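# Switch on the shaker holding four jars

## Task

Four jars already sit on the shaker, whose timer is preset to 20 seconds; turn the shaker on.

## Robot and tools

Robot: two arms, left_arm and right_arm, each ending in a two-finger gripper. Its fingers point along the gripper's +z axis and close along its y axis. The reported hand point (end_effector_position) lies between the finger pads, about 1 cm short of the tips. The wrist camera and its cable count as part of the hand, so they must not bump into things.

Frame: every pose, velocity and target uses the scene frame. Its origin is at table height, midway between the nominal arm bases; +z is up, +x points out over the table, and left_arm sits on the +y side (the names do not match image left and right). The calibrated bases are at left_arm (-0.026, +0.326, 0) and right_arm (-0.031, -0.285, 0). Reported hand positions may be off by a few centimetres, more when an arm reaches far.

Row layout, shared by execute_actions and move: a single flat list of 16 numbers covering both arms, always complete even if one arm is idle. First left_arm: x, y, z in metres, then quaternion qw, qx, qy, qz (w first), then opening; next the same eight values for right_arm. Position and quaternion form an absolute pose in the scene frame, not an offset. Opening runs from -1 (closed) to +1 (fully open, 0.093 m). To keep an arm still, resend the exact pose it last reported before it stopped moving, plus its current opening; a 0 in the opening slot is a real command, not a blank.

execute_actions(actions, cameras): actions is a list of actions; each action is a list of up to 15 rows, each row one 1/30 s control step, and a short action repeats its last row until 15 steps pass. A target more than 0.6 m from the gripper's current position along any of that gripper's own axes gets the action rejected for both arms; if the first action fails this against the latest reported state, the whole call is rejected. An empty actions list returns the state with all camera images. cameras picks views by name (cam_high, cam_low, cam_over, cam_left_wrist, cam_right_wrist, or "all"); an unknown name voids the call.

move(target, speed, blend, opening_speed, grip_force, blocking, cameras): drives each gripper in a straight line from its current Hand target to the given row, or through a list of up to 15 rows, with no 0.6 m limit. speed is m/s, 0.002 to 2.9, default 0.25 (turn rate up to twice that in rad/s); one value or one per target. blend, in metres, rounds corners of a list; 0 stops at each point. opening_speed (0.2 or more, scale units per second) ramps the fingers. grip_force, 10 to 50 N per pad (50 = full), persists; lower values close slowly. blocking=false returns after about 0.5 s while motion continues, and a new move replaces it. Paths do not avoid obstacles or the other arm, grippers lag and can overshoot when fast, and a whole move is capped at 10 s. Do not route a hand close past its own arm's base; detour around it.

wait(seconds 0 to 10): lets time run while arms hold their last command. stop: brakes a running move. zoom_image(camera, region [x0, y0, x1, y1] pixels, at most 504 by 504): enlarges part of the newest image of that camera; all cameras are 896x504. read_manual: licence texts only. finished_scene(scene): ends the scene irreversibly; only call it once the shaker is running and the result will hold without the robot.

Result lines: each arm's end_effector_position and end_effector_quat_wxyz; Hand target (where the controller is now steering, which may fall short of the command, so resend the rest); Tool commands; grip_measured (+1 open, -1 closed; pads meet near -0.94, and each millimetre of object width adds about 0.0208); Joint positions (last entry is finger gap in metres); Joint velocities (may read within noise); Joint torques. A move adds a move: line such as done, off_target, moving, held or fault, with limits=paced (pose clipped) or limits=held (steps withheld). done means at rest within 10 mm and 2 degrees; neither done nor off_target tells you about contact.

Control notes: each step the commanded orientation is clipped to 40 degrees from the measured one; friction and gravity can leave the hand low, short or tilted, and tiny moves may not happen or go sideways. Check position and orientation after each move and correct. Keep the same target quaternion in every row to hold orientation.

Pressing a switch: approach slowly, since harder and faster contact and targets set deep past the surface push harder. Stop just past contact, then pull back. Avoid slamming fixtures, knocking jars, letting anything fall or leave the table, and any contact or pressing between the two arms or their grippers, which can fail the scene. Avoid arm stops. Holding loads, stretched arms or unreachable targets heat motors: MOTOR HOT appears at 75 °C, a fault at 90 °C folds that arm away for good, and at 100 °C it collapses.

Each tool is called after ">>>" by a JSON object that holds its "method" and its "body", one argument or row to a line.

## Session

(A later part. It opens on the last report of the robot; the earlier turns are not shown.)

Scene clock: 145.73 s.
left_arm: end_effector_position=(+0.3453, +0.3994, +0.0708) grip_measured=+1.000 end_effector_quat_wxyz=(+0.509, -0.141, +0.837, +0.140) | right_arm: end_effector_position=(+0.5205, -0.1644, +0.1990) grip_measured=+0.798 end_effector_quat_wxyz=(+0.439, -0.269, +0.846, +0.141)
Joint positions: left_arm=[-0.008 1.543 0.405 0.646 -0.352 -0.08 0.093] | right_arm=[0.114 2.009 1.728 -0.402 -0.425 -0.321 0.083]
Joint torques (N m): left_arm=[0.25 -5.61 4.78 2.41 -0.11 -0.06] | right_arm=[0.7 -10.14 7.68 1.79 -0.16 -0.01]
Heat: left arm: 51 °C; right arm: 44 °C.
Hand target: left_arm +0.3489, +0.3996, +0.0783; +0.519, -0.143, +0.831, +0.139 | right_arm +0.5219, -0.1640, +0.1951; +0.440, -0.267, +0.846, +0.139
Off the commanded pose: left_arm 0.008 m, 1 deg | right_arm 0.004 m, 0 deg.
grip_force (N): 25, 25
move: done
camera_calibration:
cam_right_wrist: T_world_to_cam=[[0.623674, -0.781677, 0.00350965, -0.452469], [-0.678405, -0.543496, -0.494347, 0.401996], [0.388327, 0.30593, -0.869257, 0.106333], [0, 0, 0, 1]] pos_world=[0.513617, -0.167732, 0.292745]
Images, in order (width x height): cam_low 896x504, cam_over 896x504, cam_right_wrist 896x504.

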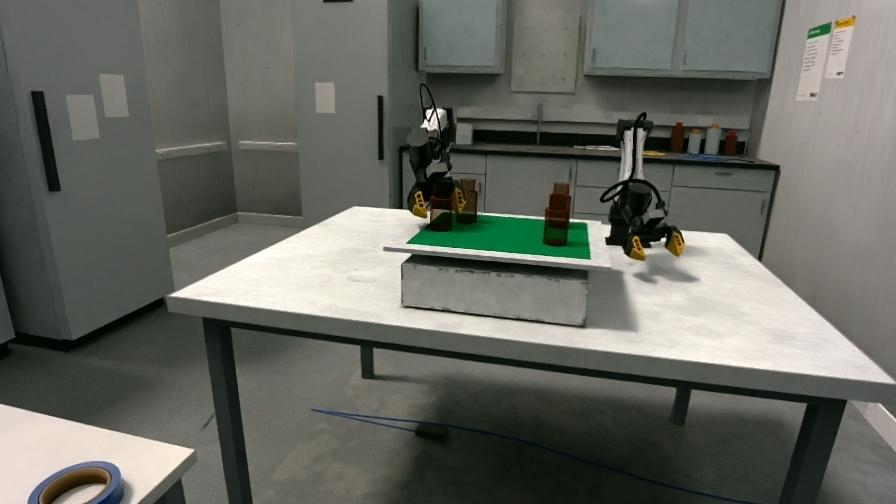

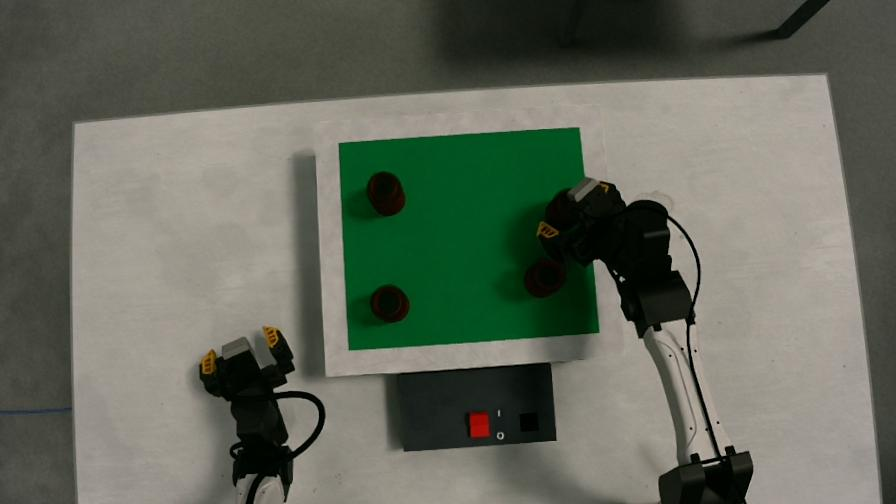

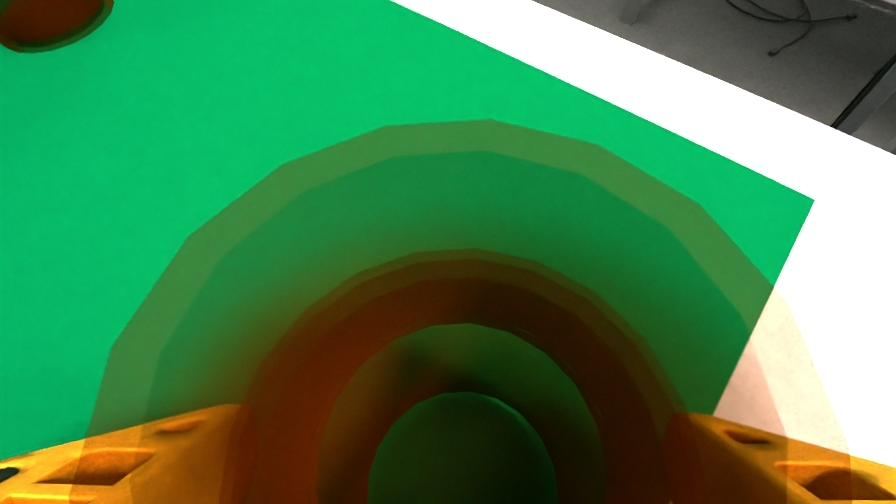

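>>> {"method": "move", "body": {
  "target": [
    [0.349,0.3996,0.0783,0.519,-0.143,0.831,0.139,1,0.421,-0.235,0.285,0.4403,-0.2667,0.8459,0.1388,0.8],
    [0.349,0.3996,0.0783,0.519,-0.143,0.831,0.139,1,0.33,-0.33,0.28,0.45,-0.13,0.87,0.07,0.8]
  ],
  "speed": [0.12,0.25],
  "blend": [0.02,0],
  "cameras": ["cam_low","cam_over"]
}}

>>> {"method": "zoom_image", "body": {
  "camera": "cam_over",
  "region": [480, 130, 700, 370]
}}

>>> {"method": "move", "body": {
  "target": [
    [0.349,0.3996,0.0783,0.519,-0.143,0.831,0.139,1,0.24,-0.3,0.22,0.45,-0.13,0.87,0.07,-1],
    [0.349,0.3996,0.0783,0.519,-0.143,0.831,0.139,1,0.185,-0.035,0.15,0.3034,-0.4339,0.8335,0.1579,-1]
  ],
  "blend": [0.04,0],
  "grip_force": 50,
  "cameras": ["cam_right_wrist","cam_over","cam_high"]
}}

Scene clock: 163.33 s.
left_arm: end_effector_position=(+0.3453, +0.3994, +0.0708) grip_measured=+1.000 end_effector_quat_wxyz=(+0.509, -0.141, +0.837, +0.140) | right_arm: end_effector_position=(+0.3361, -0.3297, +0.2841) grip_measured=+0.798 end_effector_quat_wxyz=(+0.461, -0.137, +0.874, +0.068)
Joint positions: left_arm=[-0.008 1.543 0.405 0.646 -0.352 -0.08 0.093] | right_arm=[-0.33 1.299 1.3 -0.714 -0.524 -0.418 0.083]
Joint torques (N m): left_arm=[0.06 -5.64 4.62 2.39 -0.1 -0.06] | right_arm=[-0.23 -5.65 7.23 1.42 -0.34 -0.04]
Heat: left arm: 52 °C; right arm: 45 °C.
Hand target: left_arm +0.3489, +0.3996, +0.0783; +0.519, -0.143, +0.831, +0.139 | right_arm +0.3302, -0.3299, +0.2801; +0.454, -0.131, +0.878, +0.071
Off the commanded pose: left_arm 0.008 m, 1 deg | right_arm 0.007 m, 1 deg.
grip_force (N): 25, 25
move: done
Images, in order (width x height): cam_low 896x504, cam_over 896x504.

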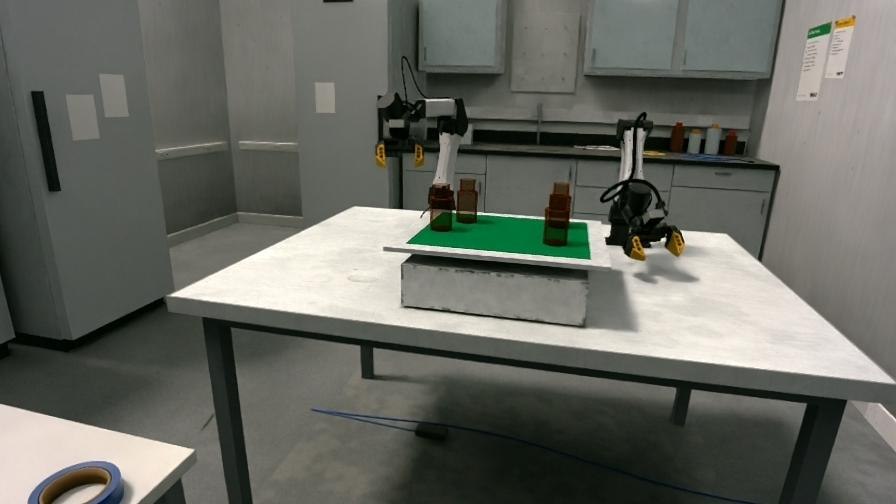

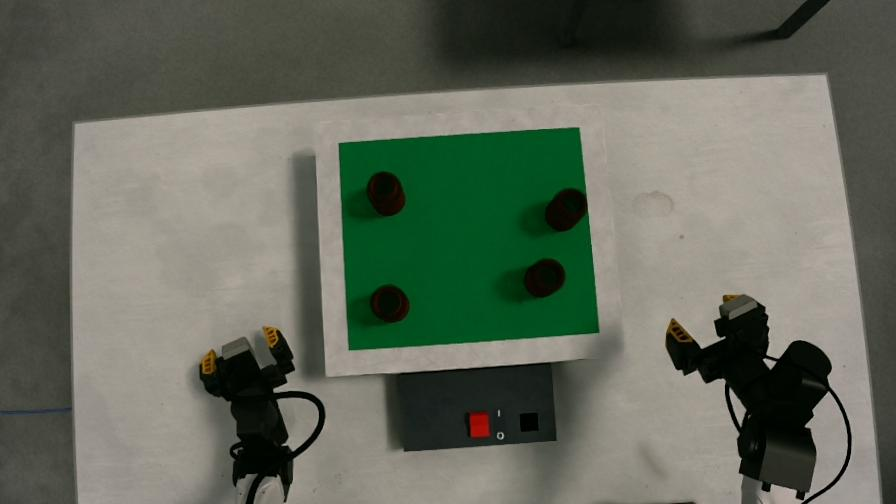

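Scaled by 2.100 from the camera's 896x504 image, which has a finer 1280x720 frame.

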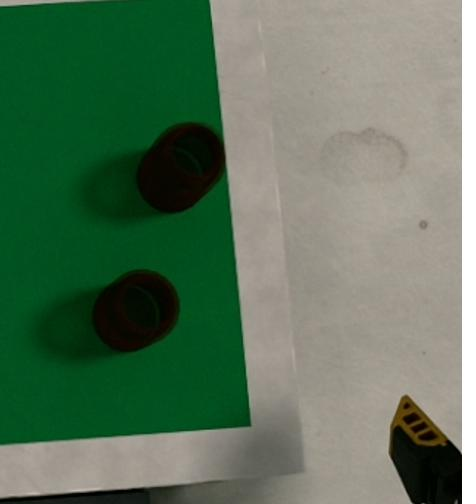

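Scene clock: 165.80 s.
left_arm: end_effector_position=(+0.3453, +0.3994, +0.0708) grip_measured=+1.000 end_effector_quat_wxyz=(+0.509, -0.141, +0.837, +0.140) | right_arm: end_effector_position=(+0.1772, -0.0433, +0.1378) grip_measured=-0.972 end_effector_quat_wxyz=(+0.284, -0.439, +0.838, +0.155)
Joint positions: left_arm=[-0.008 1.543 0.405 0.646 -0.352 -0.08 0.093] | right_arm=[0.821 1.188 0.834 -0.566 -0.112 -0.129 0]
Joint torques (N m): left_arm=[0.17 -5.76 4.57 2.37 -0.13 -0.1] | right_arm=[1.17 -2.81 11.64 1.57 0.03 0.02]
Heat: left arm: 52 °C; right arm: 44 °C.
Hand target: left_arm +0.3489, +0.3996, +0.0783; +0.519, -0.143, +0.831, +0.139 | right_arm +0.1845, -0.0354, +0.1503; +0.303, -0.434, +0.833, +0.158
Off the commanded pose: left_arm 0.008 m, 1 deg | right_arm 0.017 m, 2 deg.
move: off_target (right_arm)
camera_calibration:
cam_right_wrist: T_world_to_cam=[[0.854325, -0.519297, -0.021405, -0.16956], [-0.511019, -0.831769, -0.21684, 0.124155], [0.0948002, 0.19619, -0.975973, 0.211308], [0, 0, 0, 1]] pos_world=[0.188273, -0.0262407, 0.229523]
Images, in order (width x height): cam_high 896x504, cam_over 896x504, cam_right_wrist 896x504.

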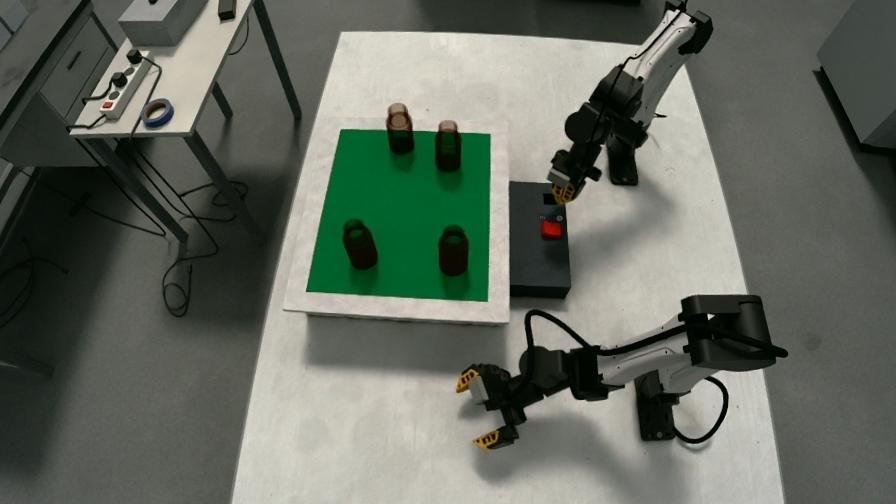

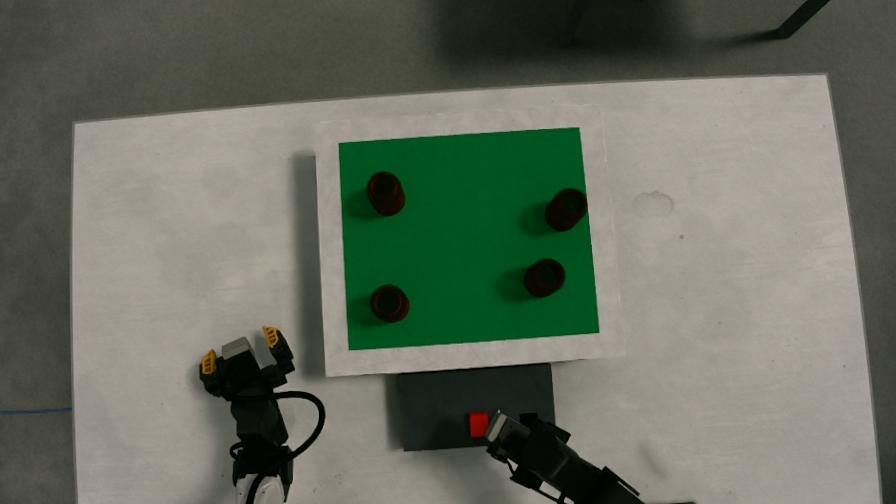

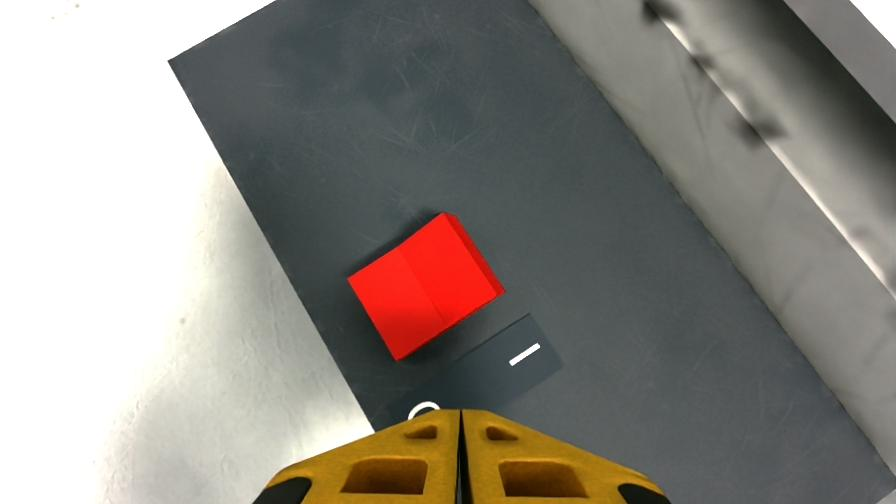

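>>> {"method": "move", "body": {
  "target": [
    [0.349,0.3996,0.0783,0.519,-0.143,0.831,0.139,1,0.204,0.004,0.125,0.3034,-0.4339,0.8335,0.1579,-1],
    [0.349,0.3996,0.0783,0.519,-0.143,0.831,0.139,1,0.196,-0.01,0.098,0.3034,-0.4339,0.8335,0.1579,-1]
  ],
  "speed": [0.2,0.06],
  "cameras": ["cam_right_wrist","cam_high"]
}}

>>> {"method": "zoom_image", "body": {
  "camera": "cam_high",
  "region": [490, 170, 590, 310]
}}

Scene clock: 182.47 s.
left_arm: end_effector_position=(+0.3453, +0.3994, +0.0708) grip_measured=+1.000 end_effector_quat_wxyz=(+0.509, -0.141, +0.837, +0.140) | right_arm: end_effector_position=(+0.1933, -0.0094, +0.0972) grip_measured=-0.972 end_effector_quat_wxyz=(+0.292, -0.438, +0.835, +0.157)
Joint positions: left_arm=[-0.008 1.543 0.405 0.646 -0.352 -0.08 0.093] | right_arm=[0.871 1.369 0.782 -0.312 -0.08 -0.09 0]
Joint torques (N m): left_arm=[-0.05 -5.68 4.48 2.35 -0.11 -0.04] | right_arm=[-0.05 -5.41 6.8 1.72 -0.03 -0.08]
Heat: left arm: 53 °C; right arm: 43 °C.
Hand target: left_arm +0.3489, +0.3996, +0.0783; +0.519, -0.143, +0.831, +0.139 | right_arm +0.1960, -0.0100, +0.0981; +0.303, -0.434, +0.834, +0.158
Off the commanded pose: left_arm 0.008 m, 1 deg | right_arm 0.003 m, 1 deg.
move: done
camera_calibration:
cam_right_wrist: T_world_to_cam=[[0.854134, -0.5198, -0.0162247, -0.167016], [-0.508753, -0.8287, -0.233298, 0.153066], [0.107823, 0.207522, -0.97227, 0.160712], [0, 0, 0, 1]] pos_world=[0.203199, 0.00667992, 0.189256]
Images, in order (width x height): cam_high 896x504, cam_right_wrist 896x504.

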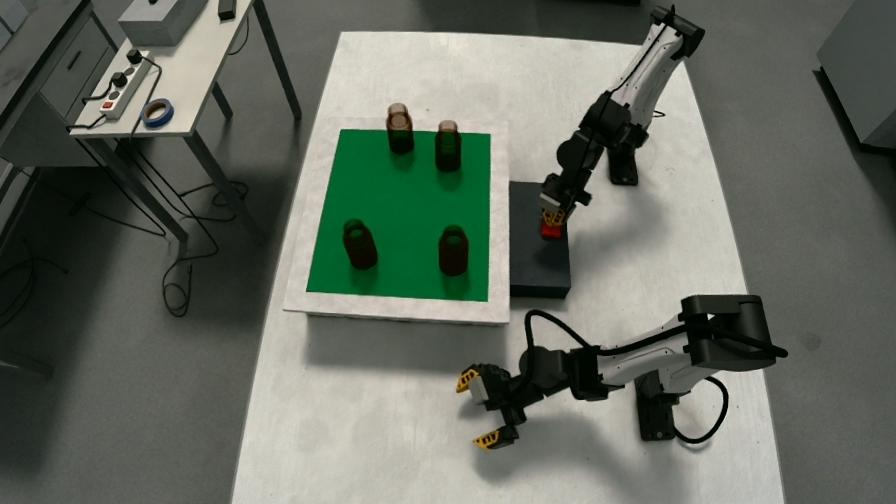

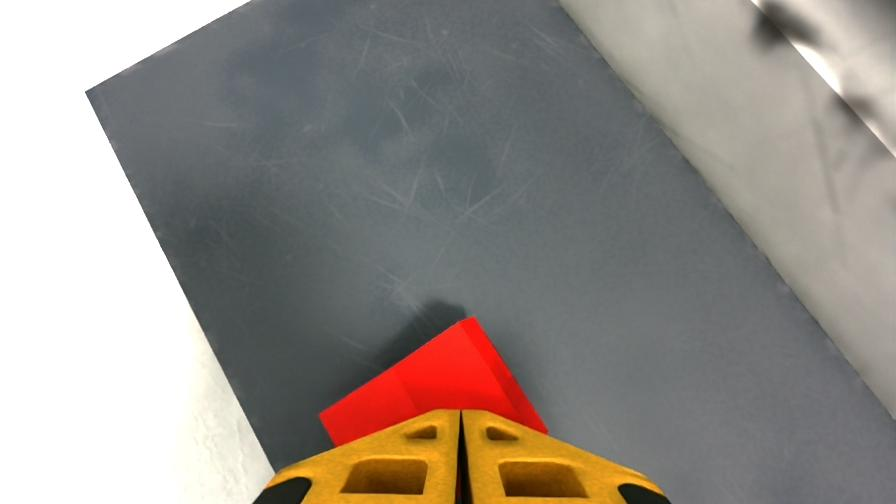

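Scaled by 3.600 from the camera's 896x504 image, which has a finer 1280x720 frame.

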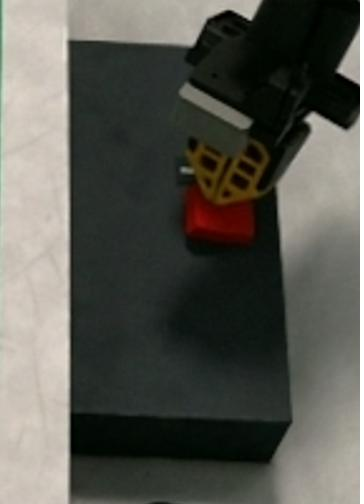

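>>> {"method": "move", "body": {
  "target": [0.349,0.3996,0.0783,0.519,-0.143,0.831,0.139,1,0.2,-0.01,0.074,0.3034,-0.4339,0.8335,0.1579,-1],
  "speed": 0.05,
  "cameras": ["cam_right_wrist","cam_high"]
}}

>>> {"method": "zoom_image", "body": {
  "camera": "cam_high",
  "region": [490, 170, 590, 310]
}}

Scene clock: 190.80 s.
left_arm: end_effector_position=(+0.3453, +0.3994, +0.0708) grip_measured=+1.000 end_effector_quat_wxyz=(+0.509, -0.141, +0.837, +0.140) | right_arm: end_effector_position=(+0.2016, -0.0059, +0.0942) grip_measured=-0.972 end_effector_quat_wxyz=(+0.321, -0.430, +0.827, +0.165)
Joint positions: left_arm=[-0.008 1.543 0.405 0.646 -0.352 -0.08 0.093] | right_arm=[0.861 1.375 0.732 -0.192 -0.077 -0.09 0]
Joint torques (N m): left_arm=[0.1 -5.6 4.68 2.4 -0.14 -0.06] | right_arm=[-0.21 -2.03 5.65 1.69 -0.13 -0.16]
Heat: left arm: 53 °C; right arm: 42 °C.
Hand target: left_arm +0.3489, +0.3996, +0.0783; +0.519, -0.143, +0.831, +0.139 | right_arm +0.1993, -0.0108, +0.0747; +0.303, -0.434, +0.834, +0.158
Off the commanded pose: left_arm 0.008 m, 1 deg | right_arm 0.021 m, 2 deg.
move: off_target (right_arm)
camera_calibration:
cam_right_wrist: T_world_to_cam=[[0.848564, -0.529081, -0.00344037, -0.172555], [-0.50669, -0.810747, -0.29318, 0.1648], [0.152327, 0.250526, -0.956051, 0.145972], [0, 0, 0, 1]] pos_world=[0.207691, 0.00574565, 0.187279]
Images, in order (width x height): cam_high 896x504, cam_right_wrist 896x504.

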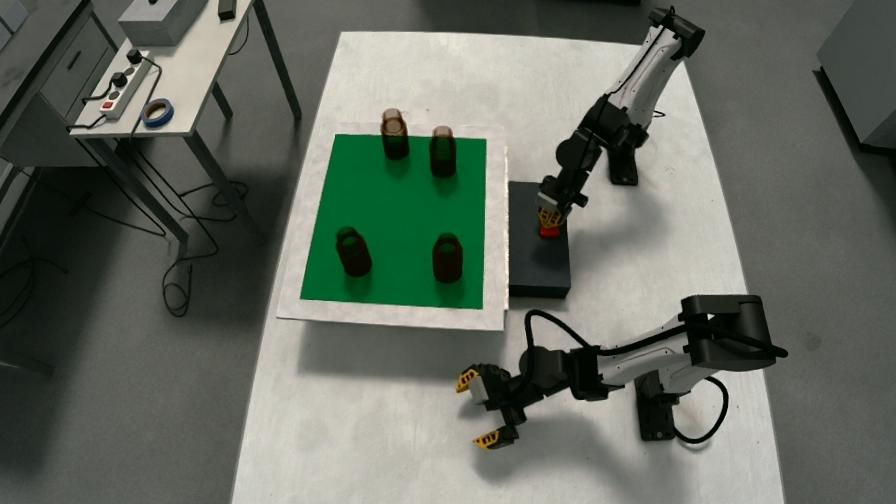

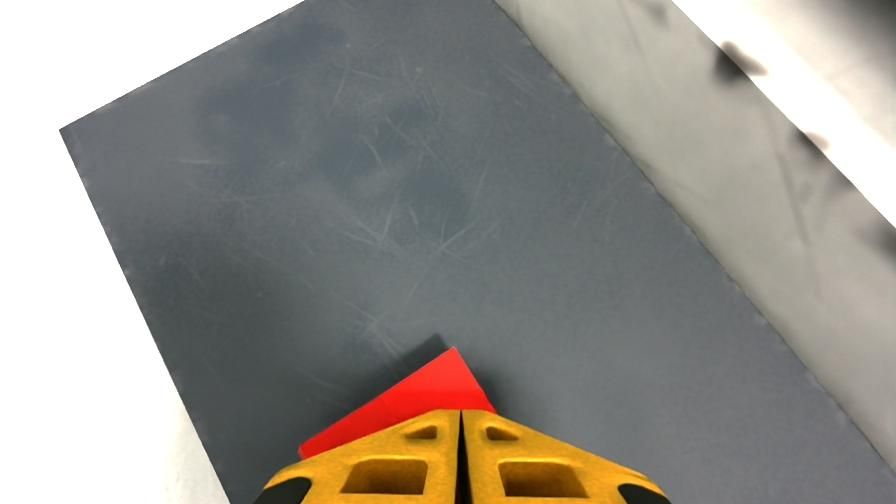

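Scaled by 3.600 from the camera's 896x504 image, which has a finer 1280x720 frame.

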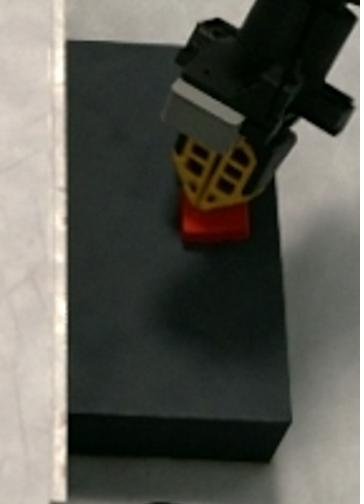

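On. Retract.

>>> {"method": "move", "body": {
  "target": [0.349,0.3996,0.0783,0.519,-0.143,0.831,0.139,1,0.18,-0.045,0.17,0.3034,-0.4339,0.8335,0.1579,-1],
  "speed": 0.15,
  "cameras": ["cam_high"]
}}

>>> {"method": "wait", "body": {
  "seconds": 10,
  "cameras": ["cam_high","cam_over"]
}}

>>> {"method": "wait", "body": {
  "seconds": 6,
  "cameras": ["cam_high","cam_over"]
}}

Scene clock: 197.67 s.
left_arm: end_effector_position=(+0.3453, +0.3994, +0.0708) grip_measured=+1.000 end_effector_quat_wxyz=(+0.509, -0.141, +0.837, +0.140) | right_arm: end_effector_position=(+0.1782, -0.0461, +0.1589) grip_measured=-0.972 end_effector_quat_wxyz=(+0.296, -0.432, +0.838, +0.152)
Joint positions: left_arm=[-0.008 1.543 0.405 0.646 -0.352 -0.08 0.093] | right_arm=[0.823 1.159 0.89 -0.629 -0.093 -0.119 0]
Joint torques (N m): left_arm=[0.13 -5.75 4.63 2.4 -0.12 -0.06] | right_arm=[-0.44 -4.12 11.23 1.3 -0.26 -0.21]
Heat: left arm: 53 °C; right arm: 43 °C.
Hand target: left_arm +0.3489, +0.3996, +0.0783; +0.519, -0.143, +0.831, +0.139 | right_arm +0.1799, -0.0450, +0.1699; +0.304, -0.434, +0.833, +0.158
Off the commanded pose: left_arm 0.008 m, 1 deg | right_arm 0.011 m, 1 deg.
move: off_target (right_arm)
Images, in order (width x height): cam_high 896x504.

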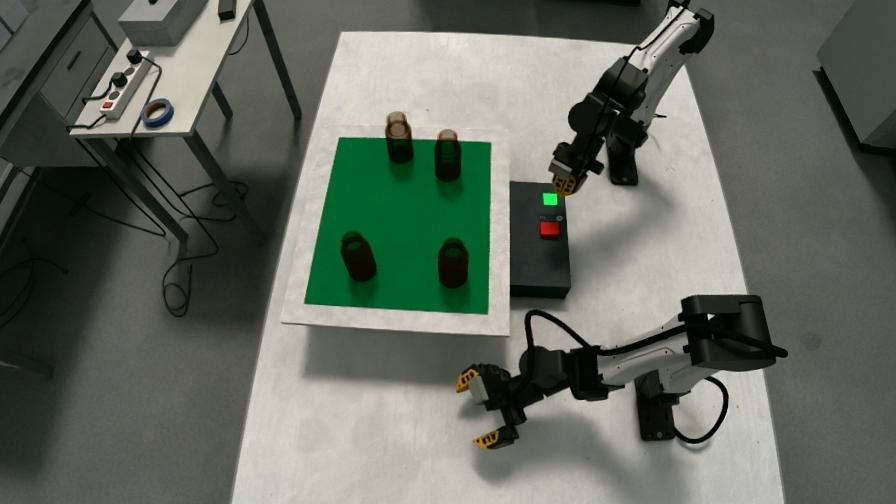

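Scene clock: 207.67 s.
left_arm: end_effector_position=(+0.3453, +0.3994, +0.0708) grip_measured=+1.000 end_effector_quat_wxyz=(+0.509, -0.141, +0.837, +0.140) | right_arm: end_effector_position=(+0.1782, -0.0461, +0.1588) grip_measured=-0.972 end_effector_quat_wxyz=(+0.296, -0.432, +0.838, +0.152)
Joint positions: left_arm=[-0.008 1.543 0.405 0.646 -0.352 -0.08 0.093] | right_arm=[0.823 1.159 0.89 -0.629 -0.093 -0.119 0]
Joint torques (N m): left_arm=[0.1 -5.68 4.67 2.38 -0.12 -0.07] | right_arm=[-0.46 -4.07 11.23 1.28 -0.25 -0.19]
Heat: left arm: 54 °C; right arm: 42 °C.
Hand target: left_arm +0.3489, +0.3996, +0.0783; +0.519, -0.143, +0.831, +0.139 | right_arm +0.1799, -0.0450, +0.1699; +0.304, -0.434, +0.833, +0.158
Tool commands: left_gripper/opening=+1.0 right_gripper/opening=-1.0
Off the commanded pose: left_arm 0.008 m, 1 deg | right_arm 0.011 m, 1 deg.
wait: 10.00 s; at rest by 0.17 s
Images, in order (width x height): cam_high 896x504, cam_over 896x504.

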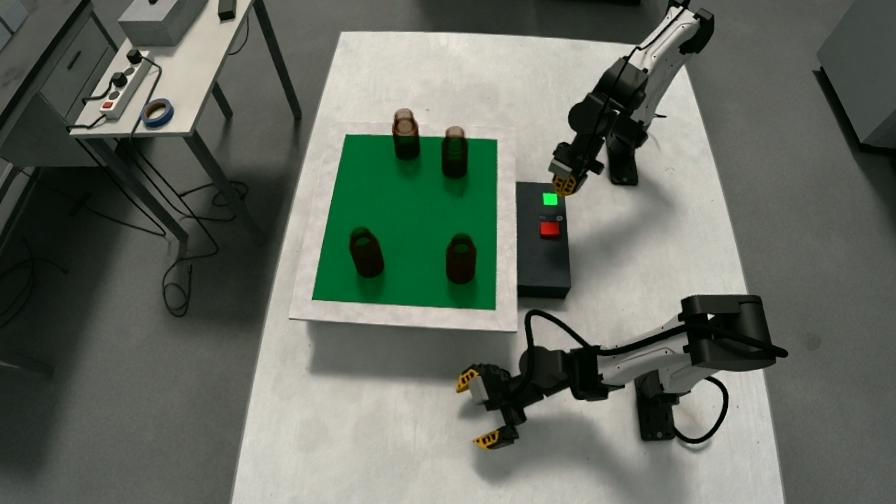

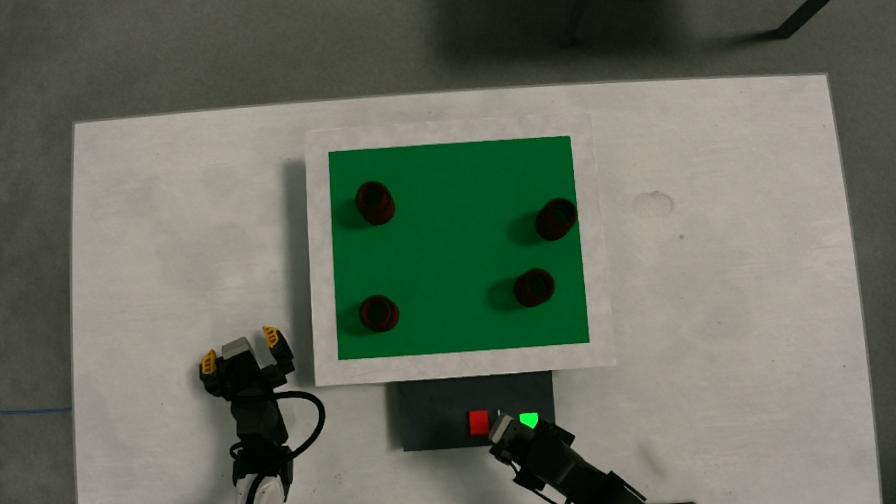

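Scene clock: 213.67 s.
left_arm: end_effector_position=(+0.3453, +0.3994, +0.0708) grip_measured=+1.000 end_effector_quat_wxyz=(+0.509, -0.141, +0.837, +0.140) | right_arm: end_effector_position=(+0.1782, -0.0461, +0.1588) grip_measured=-0.972 end_effector_quat_wxyz=(+0.296, -0.432, +0.838, +0.152)
Joint positions: left_arm=[-0.008 1.543 0.405 0.646 -0.352 -0.08 0.093] | right_arm=[0.823 1.159 0.89 -0.629 -0.093 -0.119 0]
Joint torques (N m): left_arm=[0.21 -5.74 4.59 2.4 -0.13 -0.08] | right_arm=[-0.43 -4.03 11.28 1.29 -0.26 -0.18]
Heat: left arm: 54 °C; right arm: 42 °C.
Hand target: left_arm +0.3489, +0.3996, +0.0783; +0.519, -0.143, +0.831, +0.139 | right_arm +0.1799, -0.0450, +0.1699; +0.304, -0.434, +0.833, +0.158
Tool commands: left_gripper/opening=+1.0 right_gripper/opening=-1.0
Off the commanded pose: left_arm 0.008 m, 1 deg | right_arm 0.011 m, 1 deg.
wait: 6.00 s; at rest by 0.17 s
Images, in order (width x height): cam_high 896x504, cam_over 896x504.

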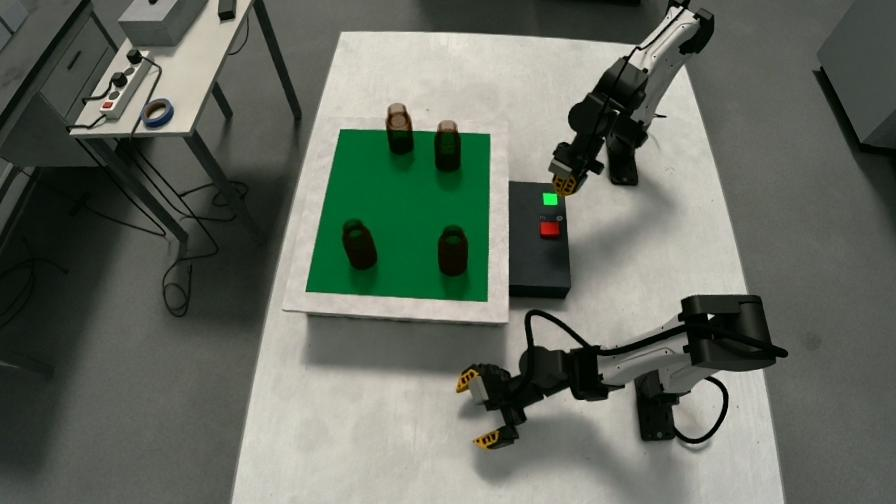

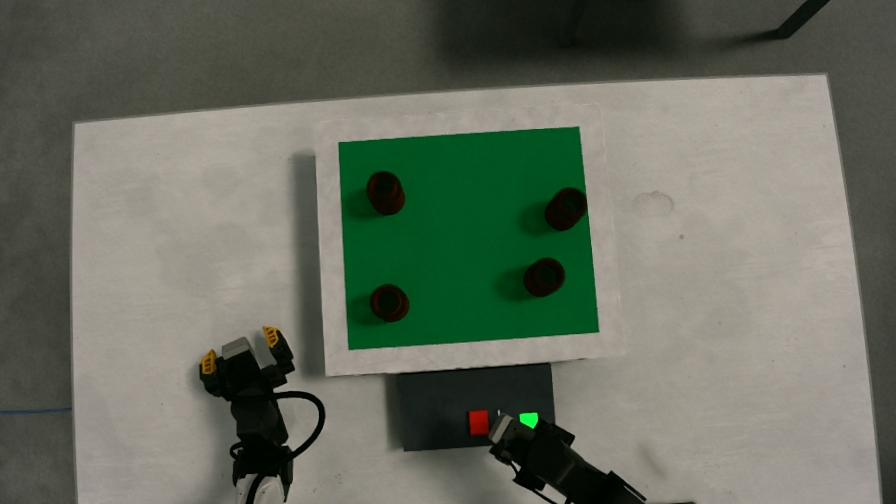

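>>> {"method": "finished_scene", "body": {
  "scene": 2
}}

The scene is finished: the task was done.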